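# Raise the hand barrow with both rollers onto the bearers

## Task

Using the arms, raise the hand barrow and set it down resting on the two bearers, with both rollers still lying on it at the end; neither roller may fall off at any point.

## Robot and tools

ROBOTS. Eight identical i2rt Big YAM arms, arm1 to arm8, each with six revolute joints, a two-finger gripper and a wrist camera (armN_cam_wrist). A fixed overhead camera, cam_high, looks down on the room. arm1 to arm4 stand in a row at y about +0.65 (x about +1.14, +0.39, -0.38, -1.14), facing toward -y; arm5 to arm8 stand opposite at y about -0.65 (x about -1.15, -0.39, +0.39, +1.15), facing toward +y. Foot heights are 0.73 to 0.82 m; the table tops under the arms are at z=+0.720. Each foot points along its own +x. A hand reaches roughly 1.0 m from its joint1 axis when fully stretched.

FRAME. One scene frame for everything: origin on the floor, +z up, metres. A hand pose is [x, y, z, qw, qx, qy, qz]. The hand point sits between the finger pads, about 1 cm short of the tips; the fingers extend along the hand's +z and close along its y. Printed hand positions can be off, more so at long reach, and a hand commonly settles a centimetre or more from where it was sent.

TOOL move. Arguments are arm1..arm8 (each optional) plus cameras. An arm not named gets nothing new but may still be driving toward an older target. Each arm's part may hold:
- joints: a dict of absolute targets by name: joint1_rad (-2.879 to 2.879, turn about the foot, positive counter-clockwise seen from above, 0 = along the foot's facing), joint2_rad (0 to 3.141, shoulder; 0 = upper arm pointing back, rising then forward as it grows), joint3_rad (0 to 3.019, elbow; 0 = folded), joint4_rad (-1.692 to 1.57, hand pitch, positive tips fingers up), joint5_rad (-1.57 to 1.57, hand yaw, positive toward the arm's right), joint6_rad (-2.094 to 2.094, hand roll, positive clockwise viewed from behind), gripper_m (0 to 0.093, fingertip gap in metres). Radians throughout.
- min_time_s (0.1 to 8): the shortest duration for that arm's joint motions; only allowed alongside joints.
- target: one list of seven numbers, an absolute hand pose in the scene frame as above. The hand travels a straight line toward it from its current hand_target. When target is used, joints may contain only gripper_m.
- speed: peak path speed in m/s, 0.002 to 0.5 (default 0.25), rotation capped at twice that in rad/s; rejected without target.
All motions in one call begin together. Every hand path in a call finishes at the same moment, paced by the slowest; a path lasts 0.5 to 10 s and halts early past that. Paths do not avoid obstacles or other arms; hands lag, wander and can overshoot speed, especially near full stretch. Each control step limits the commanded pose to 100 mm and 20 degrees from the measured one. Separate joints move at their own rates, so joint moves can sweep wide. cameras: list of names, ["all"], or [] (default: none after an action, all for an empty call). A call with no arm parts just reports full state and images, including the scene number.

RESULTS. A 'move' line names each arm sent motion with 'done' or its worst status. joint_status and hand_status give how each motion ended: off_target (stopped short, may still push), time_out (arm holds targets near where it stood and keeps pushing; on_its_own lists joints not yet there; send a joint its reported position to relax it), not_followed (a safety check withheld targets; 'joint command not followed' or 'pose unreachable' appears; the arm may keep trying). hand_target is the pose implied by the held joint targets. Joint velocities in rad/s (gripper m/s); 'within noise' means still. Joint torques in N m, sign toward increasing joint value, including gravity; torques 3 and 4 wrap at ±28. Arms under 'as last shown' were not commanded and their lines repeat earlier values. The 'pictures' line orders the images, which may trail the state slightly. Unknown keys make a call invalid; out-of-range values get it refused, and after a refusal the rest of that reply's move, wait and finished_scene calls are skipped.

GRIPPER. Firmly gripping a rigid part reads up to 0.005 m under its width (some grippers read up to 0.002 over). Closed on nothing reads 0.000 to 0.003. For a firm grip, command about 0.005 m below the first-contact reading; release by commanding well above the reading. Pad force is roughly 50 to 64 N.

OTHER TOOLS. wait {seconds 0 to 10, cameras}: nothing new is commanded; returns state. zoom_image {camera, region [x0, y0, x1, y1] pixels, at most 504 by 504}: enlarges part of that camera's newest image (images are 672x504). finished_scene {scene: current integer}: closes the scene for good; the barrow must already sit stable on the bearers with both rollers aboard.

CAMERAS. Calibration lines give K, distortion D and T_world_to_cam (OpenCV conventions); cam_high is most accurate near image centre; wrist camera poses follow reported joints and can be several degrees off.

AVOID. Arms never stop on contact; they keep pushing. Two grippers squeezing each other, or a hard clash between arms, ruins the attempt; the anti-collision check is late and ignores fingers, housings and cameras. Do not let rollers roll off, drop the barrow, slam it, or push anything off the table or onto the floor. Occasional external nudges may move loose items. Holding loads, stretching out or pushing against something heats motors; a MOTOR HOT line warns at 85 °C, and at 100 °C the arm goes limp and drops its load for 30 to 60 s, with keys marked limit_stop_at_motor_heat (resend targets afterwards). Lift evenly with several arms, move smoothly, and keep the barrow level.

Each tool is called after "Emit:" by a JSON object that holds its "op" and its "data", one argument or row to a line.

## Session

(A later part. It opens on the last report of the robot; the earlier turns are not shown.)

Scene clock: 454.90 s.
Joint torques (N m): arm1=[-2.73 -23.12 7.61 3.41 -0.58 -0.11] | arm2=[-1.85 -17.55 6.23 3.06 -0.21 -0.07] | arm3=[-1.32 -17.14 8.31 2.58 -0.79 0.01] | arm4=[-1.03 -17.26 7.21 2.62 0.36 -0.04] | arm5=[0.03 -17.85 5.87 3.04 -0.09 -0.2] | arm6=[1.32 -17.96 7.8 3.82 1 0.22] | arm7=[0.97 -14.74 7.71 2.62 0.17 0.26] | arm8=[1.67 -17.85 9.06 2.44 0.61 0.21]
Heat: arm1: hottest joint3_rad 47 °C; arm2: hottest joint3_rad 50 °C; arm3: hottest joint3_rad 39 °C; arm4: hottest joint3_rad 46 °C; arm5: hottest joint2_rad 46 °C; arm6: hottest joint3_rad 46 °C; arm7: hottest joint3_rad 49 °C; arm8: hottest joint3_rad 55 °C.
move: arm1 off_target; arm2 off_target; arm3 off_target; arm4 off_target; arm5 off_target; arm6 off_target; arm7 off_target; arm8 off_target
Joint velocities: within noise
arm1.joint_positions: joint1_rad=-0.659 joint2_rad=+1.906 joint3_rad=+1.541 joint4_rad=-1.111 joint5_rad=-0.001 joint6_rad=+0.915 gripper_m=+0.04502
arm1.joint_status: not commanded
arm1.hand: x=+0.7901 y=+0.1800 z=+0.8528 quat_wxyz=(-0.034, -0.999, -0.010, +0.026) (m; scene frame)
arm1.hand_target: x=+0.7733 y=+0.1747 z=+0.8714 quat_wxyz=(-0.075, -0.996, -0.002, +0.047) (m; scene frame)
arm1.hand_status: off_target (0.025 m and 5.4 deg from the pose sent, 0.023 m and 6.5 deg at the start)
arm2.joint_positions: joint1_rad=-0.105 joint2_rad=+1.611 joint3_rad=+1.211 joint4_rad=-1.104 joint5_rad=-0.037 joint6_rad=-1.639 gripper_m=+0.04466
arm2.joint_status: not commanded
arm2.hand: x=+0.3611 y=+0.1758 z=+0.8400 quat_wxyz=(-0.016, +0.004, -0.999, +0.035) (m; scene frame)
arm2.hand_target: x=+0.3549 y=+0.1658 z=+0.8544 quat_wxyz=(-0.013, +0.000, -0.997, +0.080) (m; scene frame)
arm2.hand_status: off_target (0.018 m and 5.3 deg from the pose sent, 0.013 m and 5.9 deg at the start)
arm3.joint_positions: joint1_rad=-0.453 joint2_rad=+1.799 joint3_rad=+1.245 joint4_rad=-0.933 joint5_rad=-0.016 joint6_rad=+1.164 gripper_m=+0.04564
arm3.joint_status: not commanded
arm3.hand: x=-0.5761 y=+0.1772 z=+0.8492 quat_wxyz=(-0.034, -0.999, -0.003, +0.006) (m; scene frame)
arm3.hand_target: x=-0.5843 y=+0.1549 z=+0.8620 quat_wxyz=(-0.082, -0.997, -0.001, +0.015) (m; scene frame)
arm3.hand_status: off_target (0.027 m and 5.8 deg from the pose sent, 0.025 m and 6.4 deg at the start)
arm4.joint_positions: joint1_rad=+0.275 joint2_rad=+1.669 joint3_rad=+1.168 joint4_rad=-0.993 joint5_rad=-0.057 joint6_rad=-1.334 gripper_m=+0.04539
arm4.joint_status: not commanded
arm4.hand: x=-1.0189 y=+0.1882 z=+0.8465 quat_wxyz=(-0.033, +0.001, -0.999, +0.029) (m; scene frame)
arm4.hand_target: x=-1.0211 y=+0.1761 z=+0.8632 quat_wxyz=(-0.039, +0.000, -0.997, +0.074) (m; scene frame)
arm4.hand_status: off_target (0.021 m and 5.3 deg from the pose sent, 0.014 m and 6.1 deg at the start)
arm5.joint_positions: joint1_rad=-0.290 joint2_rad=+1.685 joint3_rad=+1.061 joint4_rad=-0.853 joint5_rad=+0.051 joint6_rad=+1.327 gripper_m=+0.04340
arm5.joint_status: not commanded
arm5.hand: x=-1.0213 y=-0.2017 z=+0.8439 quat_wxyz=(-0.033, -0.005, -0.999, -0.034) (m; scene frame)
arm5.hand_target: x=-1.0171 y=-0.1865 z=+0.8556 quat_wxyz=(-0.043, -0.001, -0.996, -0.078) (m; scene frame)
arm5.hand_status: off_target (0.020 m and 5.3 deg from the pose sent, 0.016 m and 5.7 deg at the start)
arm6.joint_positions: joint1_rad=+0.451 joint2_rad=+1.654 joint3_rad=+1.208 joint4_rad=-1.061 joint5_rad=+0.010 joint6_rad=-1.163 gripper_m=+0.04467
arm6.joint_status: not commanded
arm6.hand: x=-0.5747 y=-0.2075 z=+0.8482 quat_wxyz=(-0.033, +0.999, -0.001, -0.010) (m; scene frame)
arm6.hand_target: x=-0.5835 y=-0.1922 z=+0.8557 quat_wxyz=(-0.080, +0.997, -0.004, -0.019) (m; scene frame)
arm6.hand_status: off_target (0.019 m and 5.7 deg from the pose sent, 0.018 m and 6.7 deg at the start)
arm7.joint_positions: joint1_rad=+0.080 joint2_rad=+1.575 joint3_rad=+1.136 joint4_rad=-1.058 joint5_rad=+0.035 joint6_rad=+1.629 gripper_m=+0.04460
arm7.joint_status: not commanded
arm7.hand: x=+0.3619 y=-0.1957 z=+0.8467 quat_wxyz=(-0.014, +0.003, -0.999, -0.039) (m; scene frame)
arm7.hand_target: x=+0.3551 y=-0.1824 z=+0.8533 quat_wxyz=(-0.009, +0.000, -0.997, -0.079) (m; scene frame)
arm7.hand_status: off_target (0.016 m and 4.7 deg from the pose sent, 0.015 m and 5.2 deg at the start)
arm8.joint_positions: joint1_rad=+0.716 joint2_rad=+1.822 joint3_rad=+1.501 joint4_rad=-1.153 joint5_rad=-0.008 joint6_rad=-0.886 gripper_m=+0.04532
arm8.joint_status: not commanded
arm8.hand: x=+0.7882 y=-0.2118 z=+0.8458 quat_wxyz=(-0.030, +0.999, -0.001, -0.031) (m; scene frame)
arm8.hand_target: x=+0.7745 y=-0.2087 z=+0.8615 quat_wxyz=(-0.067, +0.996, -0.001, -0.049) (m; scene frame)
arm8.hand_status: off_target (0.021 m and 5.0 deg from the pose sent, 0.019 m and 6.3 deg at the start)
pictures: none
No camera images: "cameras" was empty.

Emit:
{"op": "move", "data": {
  "arm1": {"target": [0.7790, 0.1765, 0.8456, -0.075, -0.996, -0.002, 0.047], "speed": 0.03},
  "arm2": {"target": [0.3565, 0.1690, 0.8288, -0.013, 0, -0.997, 0.080], "speed": 0.03},
  "arm3": {"target": [-0.5815, 0.1620, 0.8355, -0.082, -0.997, -0.001, 0.015], "speed": 0.03},
  "arm4": {"target": [-1.0210, 0.1800, 0.8377, -0.039, 0, -0.997, 0.074], "speed": 0.03},
  "arm5": {"target": [-1.0185, -0.1915, 0.8297, -0.043, -0.001, -0.996, -0.078], "speed": 0.03},
  "arm6": {"target": [-0.5805, -0.1972, 0.8294, -0.080, 0.997, -0.004, -0.019], "speed": 0.03},
  "arm7": {"target": [0.3575, -0.1869, 0.8276, -0.009, 0, -0.997, -0.079], "speed": 0.03},
  "arm8": {"target": [0.7793, -0.2097, 0.8359, -0.067, 0.996, -0.001, -0.049], "speed": 0.03},
  "cameras": ["cam_high"]
}}

Scene clock: 459.93 s.
Joint torques (N m): arm1=[-2.2 -20.07 6.46 3.63 -0.56 -0.1] | arm2=[-1.55 -14.15 4.96 3.84 -0.2 -0.03] | arm3=[-1.32 -14.04 6.48 3.34 -0.59 0.01] | arm4=[-0.85 -13.92 5.91 3.34 0.42 -0.02] | arm5=[0.03 -14.1 4.66 4.05 -0.14 -0.24] | arm6=[1.03 -14.21 6.49 4.22 0.9 0.23] | arm7=[0.56 -11.69 5.81 3.54 0.07 0.18] | arm8=[1.32 -14.97 7.86 2.81 0.7 0.19]
Heat: arm1: hottest joint3_rad 45 °C; arm2: hottest joint3_rad 49 °C; arm3: hottest joint3_rad 38 °C; arm4: hottest joint3_rad 45 °C; arm5: hottest joint2_rad 45 °C; arm6: hottest joint3_rad 45 °C; arm7: hottest joint3_rad 48 °C; arm8: hottest joint3_rad 53 °C.
move: arm1 off_target; arm2 off_target; arm3 off_target; arm4 off_target; arm5 off_target; arm6 off_target; arm7 off_target; arm8 off_target
Joint velocities: within noise
arm1.joint_positions: joint1_rad=-0.659 joint2_rad=+1.886 joint3_rad=+1.504 joint4_rad=-1.057 joint5_rad=-0.001 joint6_rad=+0.919 gripper_m=+0.04554
arm1.joint_status: not commanded
arm1.hand: x=+0.7899 y=+0.1799 z=+0.8517 quat_wxyz=(-0.049, -0.998, -0.008, +0.038) (m; scene frame)
arm1.hand_target: x=+0.7791 y=+0.1769 z=+0.8463 quat_wxyz=(-0.074, -0.996, -0.002, +0.047) (m; scene frame)
arm1.hand_status: off_target (0.013 m and 3.2 deg from the pose sent, 0.014 m and 5.3 deg at the start)
arm2.joint_positions: joint1_rad=-0.105 joint2_rad=+1.594 joint3_rad=+1.181 joint4_rad=-1.057 joint5_rad=-0.037 joint6_rad=-1.640 gripper_m=+0.04532
arm2.joint_status: not commanded
arm2.hand: x=+0.3612 y=+0.1761 z=+0.8372 quat_wxyz=(-0.015, +0.004, -0.999, +0.051) (m; scene frame)
arm2.hand_target: x=+0.3565 y=+0.1694 z=+0.8295 quat_wxyz=(-0.013, +0.000, -0.997, +0.078) (m; scene frame)
arm2.hand_status: off_target (0.012 m and 3.4 deg from the pose sent, 0.014 m and 5.2 deg at the start)
arm3.joint_positions: joint1_rad=-0.453 joint2_rad=+1.785 joint3_rad=+1.215 joint4_rad=-0.886 joint5_rad=-0.022 joint6_rad=+1.164 gripper_m=+0.04581
arm3.joint_status: not commanded
arm3.hand: x=-0.5751 y=+0.1772 z=+0.8471 quat_wxyz=(-0.049, -0.999, -0.003, +0.009) (m; scene frame)
arm3.hand_target: x=-0.5812 y=+0.1631 z=+0.8365 quat_wxyz=(-0.080, -0.997, -0.001, +0.015) (m; scene frame)
arm3.hand_status: off_target (0.020 m and 3.8 deg from the pose sent, 0.021 m and 5.6 deg at the start)
arm4.joint_positions: joint1_rad=+0.275 joint2_rad=+1.653 joint3_rad=+1.139 joint4_rad=-0.947 joint5_rad=-0.059 joint6_rad=-1.334 gripper_m=+0.04576
arm4.joint_status: not commanded
arm4.hand: x=-1.0185 y=+0.1884 z=+0.8449 quat_wxyz=(-0.038, +0.001, -0.998, +0.046) (m; scene frame)
arm4.hand_target: x=-1.0211 y=+0.1803 z=+0.8383 quat_wxyz=(-0.039, +0.000, -0.997, +0.073) (m; scene frame)
arm4.hand_status: off_target (0.011 m and 3.3 deg from the pose sent, 0.012 m and 5.2 deg at the start)
arm5.joint_positions: joint1_rad=-0.289 joint2_rad=+1.672 joint3_rad=+1.037 joint4_rad=-0.812 joint5_rad=+0.052 joint6_rad=+1.331 gripper_m=+0.04386
arm5.joint_status: not commanded
arm5.hand: x=-1.0213 y=-0.2017 z=+0.8424 quat_wxyz=(-0.038, -0.007, -0.998, -0.048) (m; scene frame)
arm5.hand_target: x=-1.0187 y=-0.1923 z=+0.8309 quat_wxyz=(-0.043, -0.001, -0.996, -0.076) (m; scene frame)
arm5.hand_status: off_target (0.017 m and 3.6 deg from the pose sent, 0.018 m and 5.2 deg at the start)
arm6.joint_positions: joint1_rad=+0.451 joint2_rad=+1.632 joint3_rad=+1.170 joint4_rad=-1.002 joint5_rad=+0.010 joint6_rad=-1.166 gripper_m=+0.04549
arm6.joint_status: not commanded
arm6.hand: x=-0.5747 y=-0.2078 z=+0.8458 quat_wxyz=(-0.053, +0.998, +0.000, -0.019) (m; scene frame)
arm6.hand_target: x=-0.5800 y=-0.1983 z=+0.8304 quat_wxyz=(-0.078, +0.997, -0.004, -0.019) (m; scene frame)
arm6.hand_status: off_target (0.020 m and 3.2 deg from the pose sent, 0.022 m and 5.5 deg at the start)
arm7.joint_positions: joint1_rad=+0.080 joint2_rad=+1.559 joint3_rad=+1.108 joint4_rad=-1.016 joint5_rad=+0.035 joint6_rad=+1.630 gripper_m=+0.04471
arm7.joint_status: not commanded
arm7.hand: x=+0.3617 y=-0.1961 z=+0.8446 quat_wxyz=(-0.013, +0.003, -0.998, -0.055) (m; scene frame)
arm7.hand_target: x=+0.3575 y=-0.1880 z=+0.8287 quat_wxyz=(-0.009, +0.000, -0.997, -0.077) (m; scene frame)
arm7.hand_status: off_target (0.020 m and 2.8 deg from the pose sent, 0.022 m and 4.6 deg at the start)
arm8.joint_positions: joint1_rad=+0.714 joint2_rad=+1.802 joint3_rad=+1.465 joint4_rad=-1.100 joint5_rad=-0.013 joint6_rad=-0.890 gripper_m=+0.04570
arm8.joint_status: not commanded
arm8.hand: x=+0.7882 y=-0.2119 z=+0.8442 quat_wxyz=(-0.042, +0.998, +0.000, -0.044) (m; scene frame)
arm8.hand_target: x=+0.7795 y=-0.2101 z=+0.8364 quat_wxyz=(-0.066, +0.997, -0.001, -0.049) (m; scene frame)
arm8.hand_status: off_target (0.012 m and 2.9 deg from the pose sent, 0.013 m and 4.8 deg at the start)
pictures: cam_high

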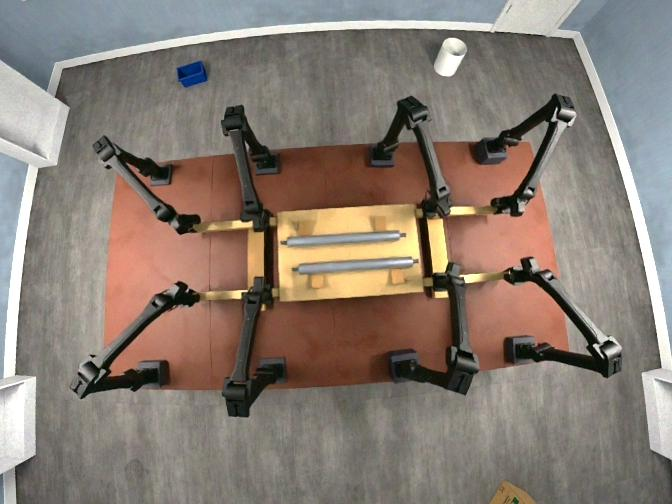

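Emit:
{"op": "move", "data": {
  "arm1": {"joints": {"gripper_m": 0.093}},
  "arm2": {"joints": {"gripper_m": 0.093}},
  "arm3": {"joints": {"gripper_m": 0.093}},
  "arm4": {"joints": {"gripper_m": 0.093}},
  "arm5": {"joints": {"gripper_m": 0.093}},
  "arm6": {"joints": {"gripper_m": 0.093}},
  "arm7": {"joints": {"gripper_m": 0.093}},
  "arm8": {"joints": {"gripper_m": 0.093}},
  "cameras": ["arm3_cam_wrist", "arm6_cam_wrist"]
}}

Scene clock: 465.57 s.
Joint torques (N m): arm1=[-1.44 -20.19 8.21 1.47 -0.09 -0.08] | arm2=[-1.55 -13.68 7.04 1.18 -0.2 -0.03] | arm3=[-1.55 -14.92 7.56 0.38 -0.15 0] | arm4=[-0.91 -13.74 8.14 1.11 0.11 -0.01] | arm5=[-0.26 -14.1 6.16 0.95 -0.05 -0.19] | arm6=[0.73 -14.86 8.5 0.94 0.11 0.22] | arm7=[0.62 -12.4 8.77 0.81 0.07 0.18] | arm8=[0.56 -14.92 9.76 0.7 -0.12 0.08]
Heat: arm1: hottest joint3_rad 44 °C; arm2: hottest joint3_rad 48 °C; arm3: hottest joint3_rad 37 °C; arm4: hottest joint3_rad 44 °C; arm5: hottest joint2_rad 44 °C; arm6: hottest joint3_rad 44 °C; arm7: hottest joint3_rad 47 °C; arm8: hottest joint3_rad 52 °C.
move: arm1 done; arm2 done; arm3 done; arm4 done; arm5 done; arm6 done; arm7 done; arm8 done
Joint velocities: within noise
arm1.joint_positions: joint1_rad=-0.666 joint2_rad=+1.885 joint3_rad=+1.483 joint4_rad=-1.001 joint5_rad=-0.014 joint6_rad=+0.919 gripper_m=+0.09290
arm1.joint_status: all done
arm1.hand: x=+0.7851 y=+0.1768 z=+0.8459 quat_wxyz=(-0.067, -0.997, -0.005, +0.043) (m; scene frame)
arm1.hand_target: x=+0.7791 y=+0.1769 z=+0.8462 quat_wxyz=(-0.074, -0.996, -0.002, +0.047) (m; scene frame)
arm1.hand_status: not commanded
arm2.joint_positions: joint1_rad=-0.105 joint2_rad=+1.591 joint3_rad=+1.151 joint4_rad=-0.989 joint5_rad=-0.037 joint6_rad=-1.640 gripper_m=+0.09293
arm2.joint_status: all done
arm2.hand: x=+0.3607 y=+0.1712 z=+0.8294 quat_wxyz=(-0.014, +0.004, -0.997, +0.072) (m; scene frame)
arm2.hand_target: x=+0.3565 y=+0.1694 z=+0.8294 quat_wxyz=(-0.013, +0.000, -0.997, +0.078) (m; scene frame)
arm2.hand_status: not commanded
arm3.joint_positions: joint1_rad=-0.454 joint2_rad=+1.792 joint3_rad=+1.203 joint4_rad=-0.805 joint5_rad=-0.034 joint6_rad=+1.164 gripper_m=+0.09290
arm3.joint_status: all done
arm3.hand: x=-0.5791 y=+0.1642 z=+0.8420 quat_wxyz=(-0.080, -0.997, -0.003, +0.016) (m; scene frame)
arm3.hand_target: x=-0.5812 y=+0.1629 z=+0.8367 quat_wxyz=(-0.081, -0.997, -0.001, +0.015) (m; scene frame)
arm3.hand_status: not commanded
arm4.joint_positions: joint1_rad=+0.275 joint2_rad=+1.651 joint3_rad=+1.114 joint4_rad=-0.884 joint5_rad=-0.050 joint6_rad=-1.334 gripper_m=+0.09287
arm4.joint_status: all done
arm4.hand: x=-1.0189 y=+0.1833 z=+0.8386 quat_wxyz=(-0.039, +0.002, -0.997, +0.066) (m; scene frame)
arm4.hand_target: x=-1.0211 y=+0.1803 z=+0.8384 quat_wxyz=(-0.039, +0.000, -0.997, +0.073) (m; scene frame)
arm4.hand_status: not commanded
arm5.joint_positions: joint1_rad=-0.289 joint2_rad=+1.671 joint3_rad=+1.018 joint4_rad=-0.725 joint5_rad=+0.050 joint6_rad=+1.323 gripper_m=+0.09292
arm5.joint_status: all done
arm5.hand: x=-1.0186 y=-0.1898 z=+0.8398 quat_wxyz=(-0.045, -0.004, -0.996, -0.081) (m; scene frame)
arm5.hand_target: x=-1.0187 y=-0.1924 z=+0.8307 quat_wxyz=(-0.043, -0.001, -0.996, -0.076) (m; scene frame)
arm5.hand_status: not commanded
arm6.joint_positions: joint1_rad=+0.455 joint2_rad=+1.639 joint3_rad=+1.145 joint4_rad=-0.922 joint5_rad=+0.028 joint6_rad=-1.166 gripper_m=+0.09290
arm6.joint_status: all done
arm6.hand: x=-0.5770 y=-0.1992 z=+0.8360 quat_wxyz=(-0.078, +0.997, +0.001, -0.020) (m; scene frame)
arm6.hand_target: x=-0.5800 y=-0.1983 z=+0.8304 quat_wxyz=(-0.078, +0.997, -0.004, -0.019) (m; scene frame)
arm6.hand_status: not commanded
arm7.joint_positions: joint1_rad=+0.080 joint2_rad=+1.565 joint3_rad=+1.072 joint4_rad=-0.938 joint5_rad=+0.035 joint6_rad=+1.630 gripper_m=+0.09288
arm7.joint_status: all done
arm7.hand: x=+0.3614 y=-0.1921 z=+0.8312 quat_wxyz=(-0.011, +0.002, -0.997, -0.073) (m; scene frame)
arm7.hand_target: x=+0.3575 y=-0.1880 z=+0.8287 quat_wxyz=(-0.009, +0.000, -0.997, -0.077) (m; scene frame)
arm7.hand_status: not commanded
arm8.joint_positions: joint1_rad=+0.723 joint2_rad=+1.801 joint3_rad=+1.443 joint4_rad=-1.044 joint5_rad=+0.011 joint6_rad=-0.879 gripper_m=+0.09291
arm8.joint_status: all done
arm8.hand: x=+0.7837 y=-0.2083 z=+0.8380 quat_wxyz=(-0.063, +0.997, -0.001, -0.047) (m; scene frame)
arm8.hand_target: x=+0.7794 y=-0.2100 z=+0.8363 quat_wxyz=(-0.066, +0.997, -0.001, -0.049) (m; scene frame)
arm8.hand_status: not commanded
pictures: arm3_cam_wrist, arm6_cam_wrist
camera_calibration:
arm3_cam_wrist: T_world_to_cam=[[-0.0177051, 0.987571, -0.156173, -0.0407103], [0.837996, 0.0998587, 0.536461, 0.0222013], [0.545389, -0.121374, -0.829349, 1.15893], [0, 0, 0, 1]] pos_world=[-0.651393, 0.178651, 0.942889]
arm6_cam_wrist: T_world_to_cam=[[0.0221301, 0.988389, 0.150323, 0.0858199], [0.838138, -0.100309, 0.536156, 0.0199044], [0.545009, 0.114126, -0.830626, 1.15957], [0, 0, 0, 1]] pos_world=[-0.650561, -0.215164, 0.9396]

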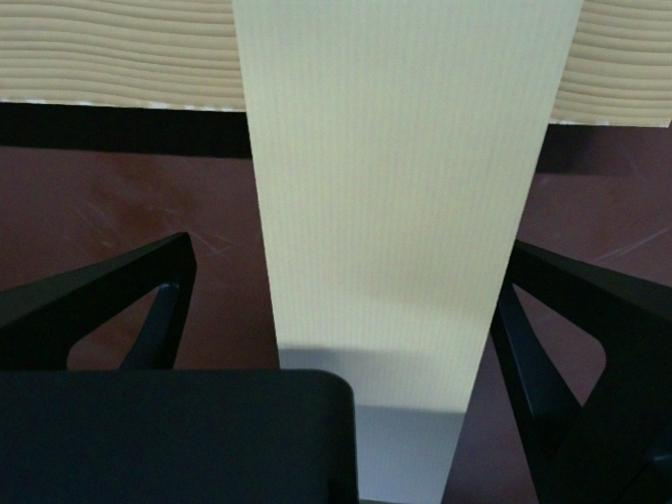

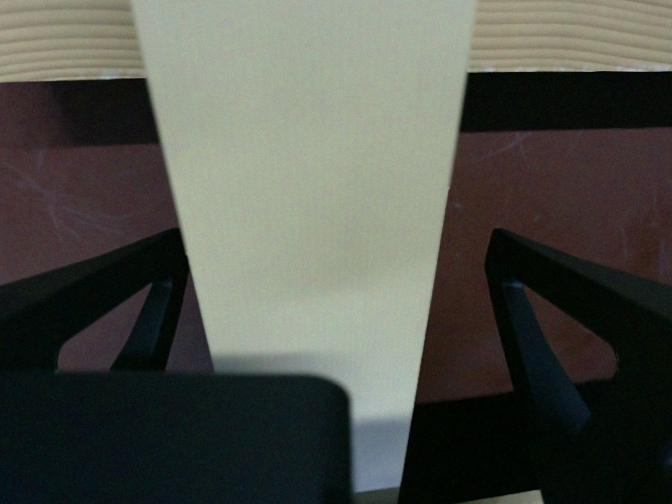

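Emit:
{"op": "move", "data": {
  "arm1": {"target": [0.7791, 0.1830, 0.8700, -0.074, -0.996, -0.002, 0.047], "speed": 0.08},
  "arm2": {"target": [0.3565, 0.1790, 0.8600, -0.013, 0, -0.997, 0.078], "speed": 0.08},
  "arm3": {"target": [-0.5812, 0.1850, 0.8650, -0.081, -0.997, -0.001, 0.015], "speed": 0.08},
  "arm4": {"target": [-1.0211, 0.1910, 0.8650, -0.039, 0, -0.997, 0.073], "speed": 0.08},
  "arm5": {"target": [-1.0187, -0.2080, 0.8600, -0.043, -0.001, -0.996, -0.076], "speed": 0.08},
  "arm6": {"target": [-0.5800, -0.2120, 0.8600, -0.078, 0.997, -0.004, -0.019], "speed": 0.08},
  "arm7": {"target": [0.3575, -0.2000, 0.8600, -0.009, 0, -0.997, -0.077], "speed": 0.08},
  "arm8": {"target": [0.7794, -0.2170, 0.8650, -0.066, 0.997, -0.001, -0.049], "speed": 0.08},
  "cameras": []
}}

Emit:
{"op": "move", "data": {
  "arm1": {"target": [0.7791, 0.1860, 1.0000, -0.074, -0.996, -0.002, 0.047], "speed": 0.12},
  "arm2": {"target": [0.3565, 0.1820, 1.0000, -0.013, 0, -0.997, 0.078], "speed": 0.12},
  "arm3": {"target": [-0.5812, 0.1880, 1.0000, -0.081, -0.997, -0.001, 0.015], "speed": 0.12},
  "arm4": {"target": [-1.0211, 0.1940, 1.0000, -0.039, 0, -0.997, 0.073], "speed": 0.12},
  "arm5": {"target": [-1.0187, -0.2100, 1.0000, -0.043, -0.001, -0.996, -0.076], "speed": 0.12},
  "arm6": {"target": [-0.5800, -0.2150, 1.0000, -0.078, 0.997, -0.004, -0.019], "speed": 0.12},
  "arm7": {"target": [0.3575, -0.2030, 1.0000, -0.009, 0, -0.997, -0.077], "speed": 0.12},
  "arm8": {"target": [0.7794, -0.2200, 1.0000, -0.066, 0.997, -0.001, -0.049], "speed": 0.12},
  "cameras": ["all"]
}}

Scene clock: 472.13 s.
Joint torques (N m): arm1=[-1.44 -21.13 9.37 0.2 -0.12 -0.14] | arm2=[-1.61 -14.62 8.73 0.13 -0.21 -0.04] | arm3=[-1.49 -15.79 7.46 -0.32 -0.16 -0.12] | arm4=[-0.56 -14.21 8.75 0.21 0.11 0.03] | arm5=[-0.5 -15.03 6.28 0.17 -0.05 -0.18] | arm6=[0.85 -16.32 9.1 0.13 0.11 0.22] | arm7=[0.67 -13.98 9.73 -0.34 0.08 0.19] | arm8=[0.79 -17.08 11.79 -0.1 -0.12 0.08]
Heat: arm1: hottest joint3_rad 43 °C; arm2: hottest joint3_rad 47 °C; arm3: hottest joint3_rad 37 °C; arm4: hottest joint3_rad 43 °C; arm5: hottest joint2_rad 43 °C; arm6: hottest joint3_rad 43 °C; arm7: hottest joint3_rad 46 °C; arm8: hottest joint3_rad 51 °C.
move: arm1 off_target; arm2 off_target; arm3 done; arm4 done; arm5 done; arm6 done; arm7 off_target; arm8 off_target
Joint velocities: within noise
arm1.joint_positions: joint1_rad=-0.670 joint2_rad=+1.867 joint3_rad=+1.483 joint4_rad=-1.020 joint5_rad=-0.015 joint6_rad=+0.918 gripper_m=+0.09293
arm1.joint_status: not commanded
arm1.hand: x=+0.7856 y=+0.1810 z=+0.8559 quat_wxyz=(-0.067, -0.997, -0.003, +0.043) (m; scene frame)
arm1.hand_target: x=+0.7791 y=+0.1831 z=+0.8699 quat_wxyz=(-0.074, -0.996, -0.002, +0.047) (m; scene frame)
arm1.hand_status: off_target (0.016 m and 0.9 deg from the pose sent, 0.026 m and 1.0 deg at the start)
arm2.joint_positions: joint1_rad=-0.106 joint2_rad=+1.552 joint3_rad=+1.151 joint4_rad=-1.040 joint5_rad=-0.037 joint6_rad=-1.640 gripper_m=+0.09297
arm2.joint_status: not commanded
arm2.hand: x=+0.3610 y=+0.1829 z=+0.8452 quat_wxyz=(-0.014, +0.004, -0.998, +0.066) (m; scene frame)
arm2.hand_target: x=+0.3566 y=+0.1791 z=+0.8599 quat_wxyz=(-0.013, +0.000, -0.997, +0.078) (m; scene frame)
arm2.hand_status: off_target (0.016 m and 1.5 deg from the pose sent, 0.032 m and 0.9 deg at the start)
arm3.joint_positions: joint1_rad=-0.469 joint2_rad=+1.732 joint3_rad=+1.168 joint4_rad=-0.836 joint5_rad=-0.037 joint6_rad=+1.158 gripper_m=+0.09294
arm3.joint_status: not commanded
arm3.hand: x=-0.5786 y=+0.1832 z=+0.8582 quat_wxyz=(-0.078, -0.997, +0.001, +0.014) (m; scene frame)
arm3.hand_target: x=-0.5812 y=+0.1850 z=+0.8649 quat_wxyz=(-0.081, -0.997, -0.001, +0.015) (m; scene frame)
arm3.hand_status: done (0.008 m and 0.5 deg from the pose sent, 0.031 m and 0.3 deg at the start)
arm4.joint_positions: joint1_rad=+0.275 joint2_rad=+1.604 joint3_rad=+1.114 joint4_rad=-0.920 joint5_rad=-0.050 joint6_rad=-1.334 gripper_m=+0.09291
arm4.joint_status: not commanded
arm4.hand: x=-1.0202 y=+0.1892 z=+0.8590 quat_wxyz=(-0.040, +0.002, -0.997, +0.072) (m; scene frame)
arm4.hand_target: x=-1.0211 y=+0.1910 z=+0.8648 quat_wxyz=(-0.039, +0.000, -0.997, +0.073) (m; scene frame)
arm4.hand_status: done (0.006 m and 0.3 deg from the pose sent, 0.028 m and 0.8 deg at the start)
arm5.joint_positions: joint1_rad=-0.289 joint2_rad=+1.607 joint3_rad=+1.004 joint4_rad=-0.773 joint5_rad=+0.049 joint6_rad=+1.314 gripper_m=+0.09296
arm5.joint_status: not commanded
arm5.hand: x=-1.0217 y=-0.2009 z=+0.8615 quat_wxyz=(-0.045, +0.000, -0.996, -0.083) (m; scene frame)
arm5.hand_target: x=-1.0188 y=-0.2079 z=+0.8600 quat_wxyz=(-0.043, -0.001, -0.996, -0.076) (m; scene frame)
arm5.hand_status: done (0.008 m and 0.8 deg from the pose sent, 0.027 m and 0.8 deg at the start)
arm6.joint_positions: joint1_rad=+0.465 joint2_rad=+1.596 joint3_rad=+1.145 joint4_rad=-0.974 joint5_rad=+0.030 joint6_rad=-1.155 gripper_m=+0.09294
arm6.joint_status: not commanded
arm6.hand: x=-0.5769 y=-0.2110 z=+0.8538 quat_wxyz=(-0.074, +0.997, +0.001, -0.019) (m; scene frame)
arm6.hand_target: x=-0.5800 y=-0.2121 z=+0.8599 quat_wxyz=(-0.078, +0.997, -0.004, -0.019) (m; scene frame)
arm6.hand_status: done (0.007 m and 0.7 deg from the pose sent, 0.027 m and 0.6 deg at the start)
arm7.joint_positions: joint1_rad=+0.081 joint2_rad=+1.524 joint3_rad=+1.072 joint4_rad=-0.990 joint5_rad=+0.035 joint6_rad=+1.632 gripper_m=+0.09292
arm7.joint_status: not commanded
arm7.hand: x=+0.3619 y=-0.2034 z=+0.8469 quat_wxyz=(-0.012, +0.002, -0.998, -0.067) (m; scene frame)
arm7.hand_target: x=+0.3576 y=-0.2002 z=+0.8598 quat_wxyz=(-0.009, +0.000, -0.997, -0.077) (m; scene frame)
arm7.hand_status: off_target (0.014 m and 1.2 deg from the pose sent, 0.030 m and 0.6 deg at the start)
arm8.joint_positions: joint1_rad=+0.729 joint2_rad=+1.792 joint3_rad=+1.443 joint4_rad=-1.087 joint5_rad=+0.012 joint6_rad=-0.871 gripper_m=+0.09295
arm8.joint_status: not commanded
arm8.hand: x=+0.7880 y=-0.2181 z=+0.8416 quat_wxyz=(-0.050, +0.998, -0.002, -0.036) (m; scene frame)
arm8.hand_target: x=+0.7798 y=-0.2173 z=+0.8649 quat_wxyz=(-0.066, +0.997, -0.001, -0.049) (m; scene frame)
arm8.hand_status: off_target (0.025 m and 2.4 deg from the pose sent, 0.029 m and 0.4 deg at the start)
pictures: none
No camera images: "cameras" was empty.

Scene clock: 474.10 s.
Joint torques (N m): arm1=[-1.96 -20.01 13.19 0.2 -0.11 -0.15] | arm2=[-1.61 -13.74 12.79 0.1 -0.2 -0.05] | arm3=[-1.73 -15.27 12.55 -0.38 -0.15 -0.11] | arm4=[-0.5 -13.04 14.94 0.05 0.11 0.03] | arm5=[-0.73 -13.51 11.71 0.08 -0.03 -0.16] | arm6=[1.03 -15.21 13.41 0.06 0.12 0.23] | arm7=[0.73 -12.92 14.28 -0.32 0.08 0.2] | arm8=[0.85 -15.85 17.1 -0.1 -0.12 0.08]
Heat: arm1: hottest joint3_rad 43 °C; arm2: hottest joint3_rad 47 °C; arm3: hottest joint3_rad 37 °C; arm4: hottest joint3_rad 43 °C; arm5: hottest joint2_rad 43 °C; arm6: hottest joint3_rad 43 °C; arm7: hottest joint3_rad 46 °C; arm8: hottest joint3_rad 51 °C.
move: arm1 off_target; arm2 off_target; arm3 off_target; arm4 off_target; arm5 off_target; arm6 off_target; arm7 off_target; arm8 off_target
Joint velocities: within noise
arm1.joint_positions: joint1_rad=-0.674 joint2_rad=+1.782 joint3_rad=+1.683 joint4_rad=-1.335 joint5_rad=-0.015 joint6_rad=+0.914 gripper_m=+0.09293
arm1.joint_status: not commanded
arm1.hand: x=+0.7905 y=+0.1902 z=+0.9737 quat_wxyz=(-0.055, -0.998, -0.003, +0.034) (m; scene frame)
arm1.hand_target: x=+0.7798 y=+0.1868 z=+0.9999 quat_wxyz=(-0.074, -0.996, -0.002, +0.047) (m; scene frame)
arm1.hand_status: off_target (0.029 m and 2.6 deg from the pose sent, 0.144 m and 0.9 deg at the start)
arm2.joint_positions: joint1_rad=-0.106 joint2_rad=+1.470 joint3_rad=+1.392 joint4_rad=-1.406 joint5_rad=-0.037 joint6_rad=-1.640 gripper_m=+0.09299
arm2.joint_status: not commanded
arm2.hand: x=+0.3616 y=+0.1957 z=+0.9672 quat_wxyz=(-0.015, +0.003, -0.999, +0.044) (m; scene frame)
arm2.hand_target: x=+0.3566 y=+0.1838 z=+0.9998 quat_wxyz=(-0.013, +0.000, -0.997, +0.078) (m; scene frame)
arm2.hand_status: off_target (0.036 m and 3.9 deg from the pose sent, 0.155 m and 1.5 deg at the start)
arm3.joint_positions: joint1_rad=-0.470 joint2_rad=+1.585 joint3_rad=+1.320 joint4_rad=-1.179 joint5_rad=-0.037 joint6_rad=+1.156 gripper_m=+0.09294
arm3.joint_status: not commanded
arm3.hand: x=-0.5719 y=+0.1991 z=+0.9762 quat_wxyz=(-0.058, -0.998, +0.001, +0.006) (m; scene frame)
arm3.hand_target: x=-0.5809 y=+0.1889 z=+1.0002 quat_wxyz=(-0.081, -0.997, -0.001, +0.015) (m; scene frame)
arm3.hand_status: off_target (0.028 m and 2.9 deg from the pose sent, 0.142 m and 0.5 deg at the start)
arm4.joint_positions: joint1_rad=+0.275 joint2_rad=+1.484 joint3_rad=+1.294 joint4_rad=-1.274 joint5_rad=-0.050 joint6_rad=-1.334 gripper_m=+0.09291
arm4.joint_status: not commanded
arm4.hand: x=-1.0244 y=+0.2093 z=+0.9716 quat_wxyz=(-0.034, +0.001, -0.998, +0.045) (m; scene frame)
arm4.hand_target: x=-1.0214 y=+0.1953 z=+0.9998 quat_wxyz=(-0.039, +0.000, -0.997, +0.073) (m; scene frame)
arm4.hand_status: off_target (0.032 m and 3.3 deg from the pose sent, 0.141 m and 0.3 deg at the start)
arm5.joint_positions: joint1_rad=-0.289 joint2_rad=+1.441 joint3_rad=+1.165 joint4_rad=-1.153 joint5_rad=+0.049 joint6_rad=+1.313 gripper_m=+0.09296
arm5.joint_status: not commanded
arm5.hand: x=-1.0269 y=-0.2223 z=+0.9806 quat_wxyz=(-0.039, +0.001, -0.998, -0.057) (m; scene frame)
arm5.hand_target: x=-1.0190 y=-0.2108 z=+0.9999 quat_wxyz=(-0.043, -0.001, -0.996, -0.076) (m; scene frame)
arm5.hand_status: off_target (0.024 m and 2.2 deg from the pose sent, 0.139 m and 0.8 deg at the start)
arm6.joint_positions: joint1_rad=+0.468 joint2_rad=+1.494 joint3_rad=+1.368 joint4_rad=-1.340 joint5_rad=+0.030 joint6_rad=-1.152 gripper_m=+0.09294
arm6.joint_status: not commanded
arm6.hand: x=-0.5720 y=-0.2242 z=+0.9771 quat_wxyz=(-0.056, +0.998, +0.001, -0.011) (m; scene frame)
arm6.hand_target: x=-0.5797 y=-0.2159 z=+0.9999 quat_wxyz=(-0.078, +0.997, -0.004, -0.019) (m; scene frame)
arm6.hand_status: off_target (0.026 m and 2.7 deg from the pose sent, 0.146 m and 0.7 deg at the start)
arm7.joint_positions: joint1_rad=+0.082 joint2_rad=+1.426 joint3_rad=+1.307 joint4_rad=-1.362 joint5_rad=+0.035 joint6_rad=+1.633 gripper_m=+0.09294
arm7.joint_status: not commanded
arm7.hand: x=+0.3626 y=-0.2155 z=+0.9706 quat_wxyz=(-0.013, +0.002, -0.999, -0.048) (m; scene frame)
arm7.hand_target: x=+0.3577 y=-0.2044 z=+0.9998 quat_wxyz=(-0.009, +0.000, -0.997, -0.077) (m; scene frame)
arm7.hand_status: off_target (0.032 m and 3.4 deg from the pose sent, 0.153 m and 1.2 deg at the start)
arm8.joint_positions: joint1_rad=+0.732 joint2_rad=+1.719 joint3_rad=+1.662 joint4_rad=-1.422 joint5_rad=+0.012 joint6_rad=-0.867 gripper_m=+0.09295
arm8.joint_status: not commanded
arm8.hand: x=+0.7953 y=-0.2292 z=+0.9592 quat_wxyz=(-0.033, +0.999, -0.003, -0.022) (m; scene frame)
arm8.hand_target: x=+0.7811 y=-0.2221 z=+0.9999 quat_wxyz=(-0.066, +0.997, -0.001, -0.050) (m; scene frame)
arm8.hand_status: off_target (0.045 m and 4.9 deg from the pose sent, 0.159 m and 2.4 deg at the start)
pictures: arm1_cam_wrist, arm2_cam_wrist, arm3_cam_wrist, arm4_cam_wrist, arm5_cam_wrist, arm6_cam_wrist, arm7_cam_wrist, arm8_cam_wrist, cam_high
camera_calibration:
arm1_cam_wrist: T_world_to_cam=[[-0.00328756, 0.993238, -0.116046, -0.0722075], [0.8524, 0.0634625, 0.519026, -1.18586], [0.522881, -0.0972116, -0.846845, 0.557916], [0, 0, 0, 1]] pos_world=[0.718865, 0.201213, 1.07958]
arm2_cam_wrist: T_world_to_cam=[[0.00427415, -0.996282, 0.0860423, 0.110764], [-0.825111, 0.0450973, 0.563168, -0.254352], [-0.564955, -0.0734015, -0.821851, 1.13946], [0, 0, 0, 1]] pos_world=[0.433403, 0.205461, 1.07018]
arm3_cam_wrist: T_world_to_cam=[[-0.00795391, 0.993651, -0.112223, -0.0925806], [0.827128, 0.0696061, 0.557686, -0.0802402], [0.561957, -0.0883872, -0.822431, 1.26671], [0, 0, 0, 1]] pos_world=[-0.646206, 0.209539, 1.07614]
arm4_cam_wrist: T_world_to_cam=[[-0.0222499, -0.996087, 0.0855282, 0.105972], [-0.854184, 0.0633939, 0.516091, -1.3846], [-0.519494, -0.0615739, -0.852253, 0.4359], [0, 0, 0, 1]] pos_world=[-0.953898, 0.220173, 1.07701]
arm5_cam_wrist: T_world_to_cam=[[0.00898616, -0.991883, -0.126835, -0.0862111], [-0.852539, -0.0738873, 0.517415, -1.39525], [-0.522587, 0.103482, -0.846283, 0.440584], [0, 0, 0, 1]] pos_world=[-0.958485, -0.234195, 1.08385]
arm6_cam_wrist: T_world_to_cam=[[0.0214906, 0.99409, 0.106407, 0.133082], [0.827445, -0.0774215, 0.556184, -0.0830652], [0.561135, 0.0760929, -0.824219, 1.27131], [0, 0, 0, 1]] pos_world=[-0.647503, -0.235464, 1.07987]
arm7_cam_wrist: T_world_to_cam=[[0.0122106, -0.996399, -0.0839033, -0.13838], [-0.827767, -0.0571443, 0.558154, -0.248917], [-0.560939, 0.062637, -0.825484, 1.14485], [0, 0, 0, 1]] pos_world=[0.437838, -0.223816, 1.07238]
arm8_cam_wrist: T_world_to_cam=[[-0.00755698, 0.998538, 0.0535186, 0.183893], [0.841466, -0.0225655, 0.539838, -1.18908], [0.540257, 0.0491137, -0.840066, 0.513334], [0, 0, 0, 1]] pos_world=[0.724631, -0.235668, 1.06331]

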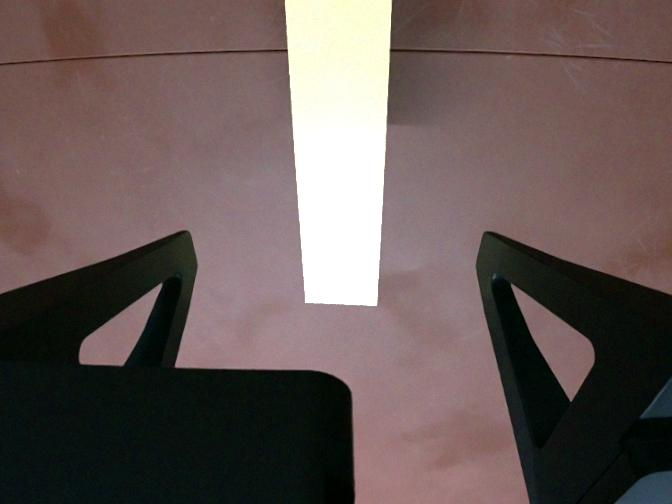

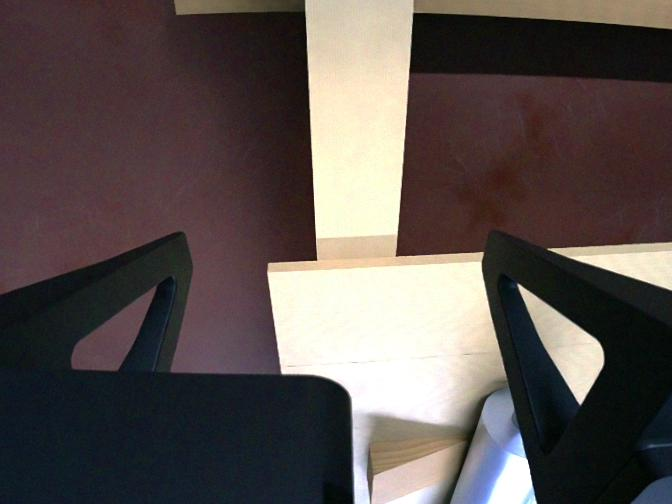

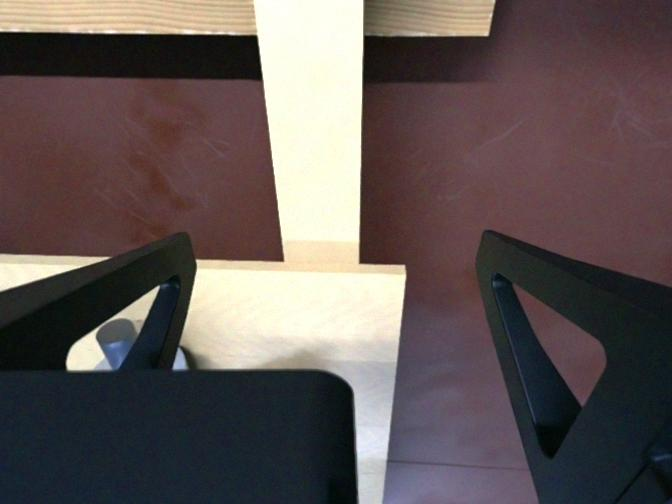

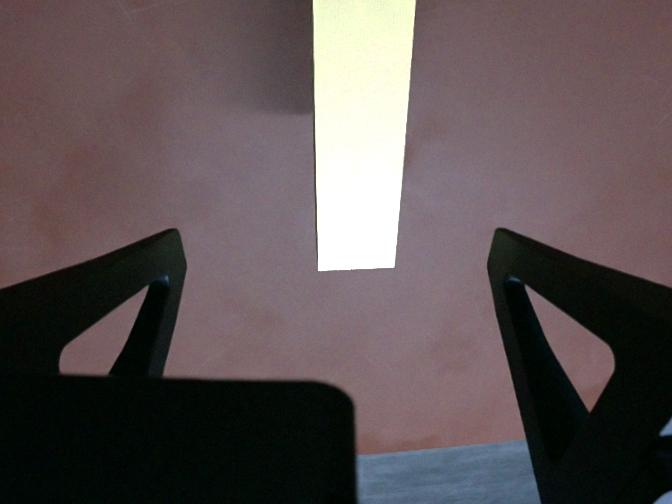

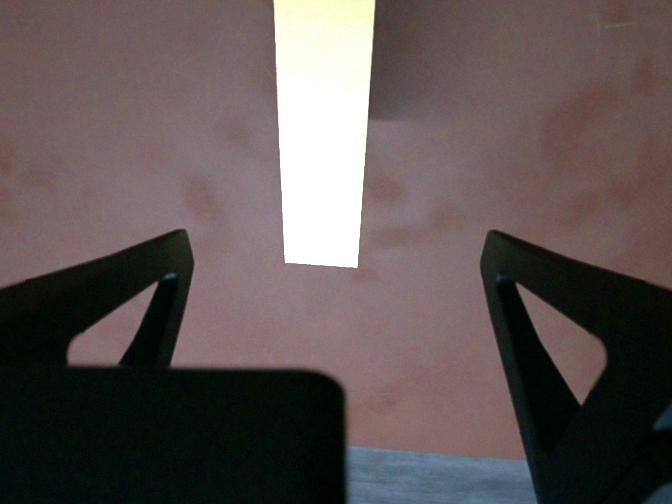

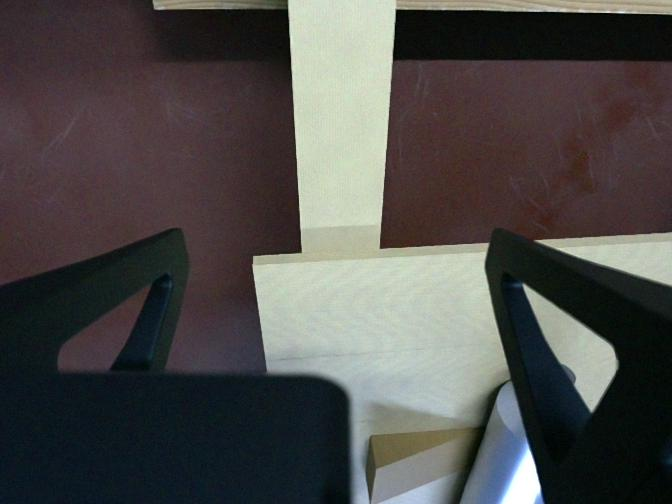

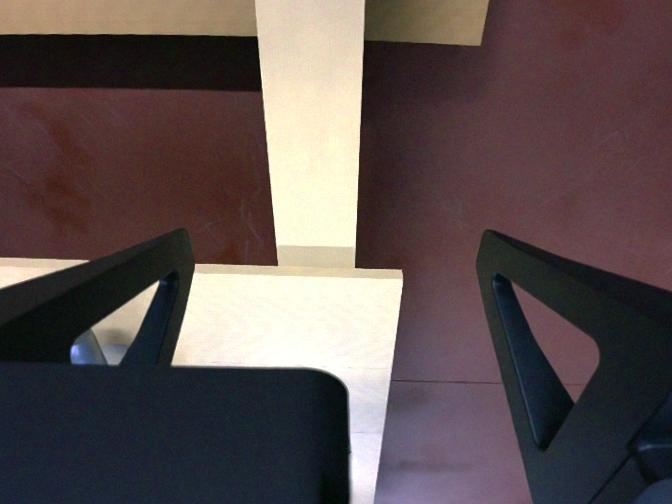

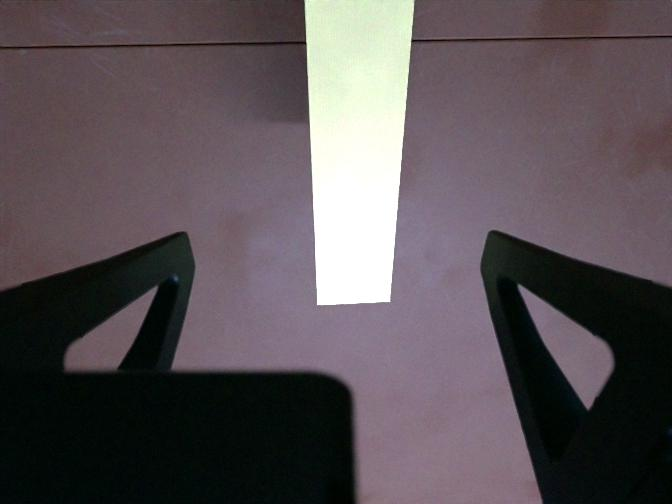

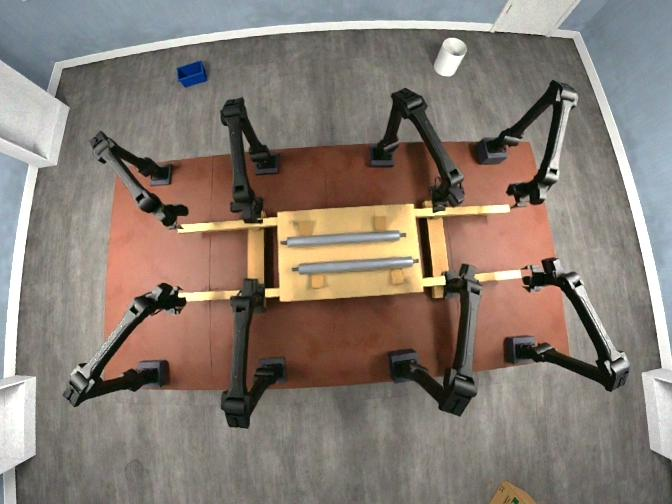

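Emit:
{"op": "finished_scene", "data": {
  "scene": 1
}}

The scene is finished: the task was done.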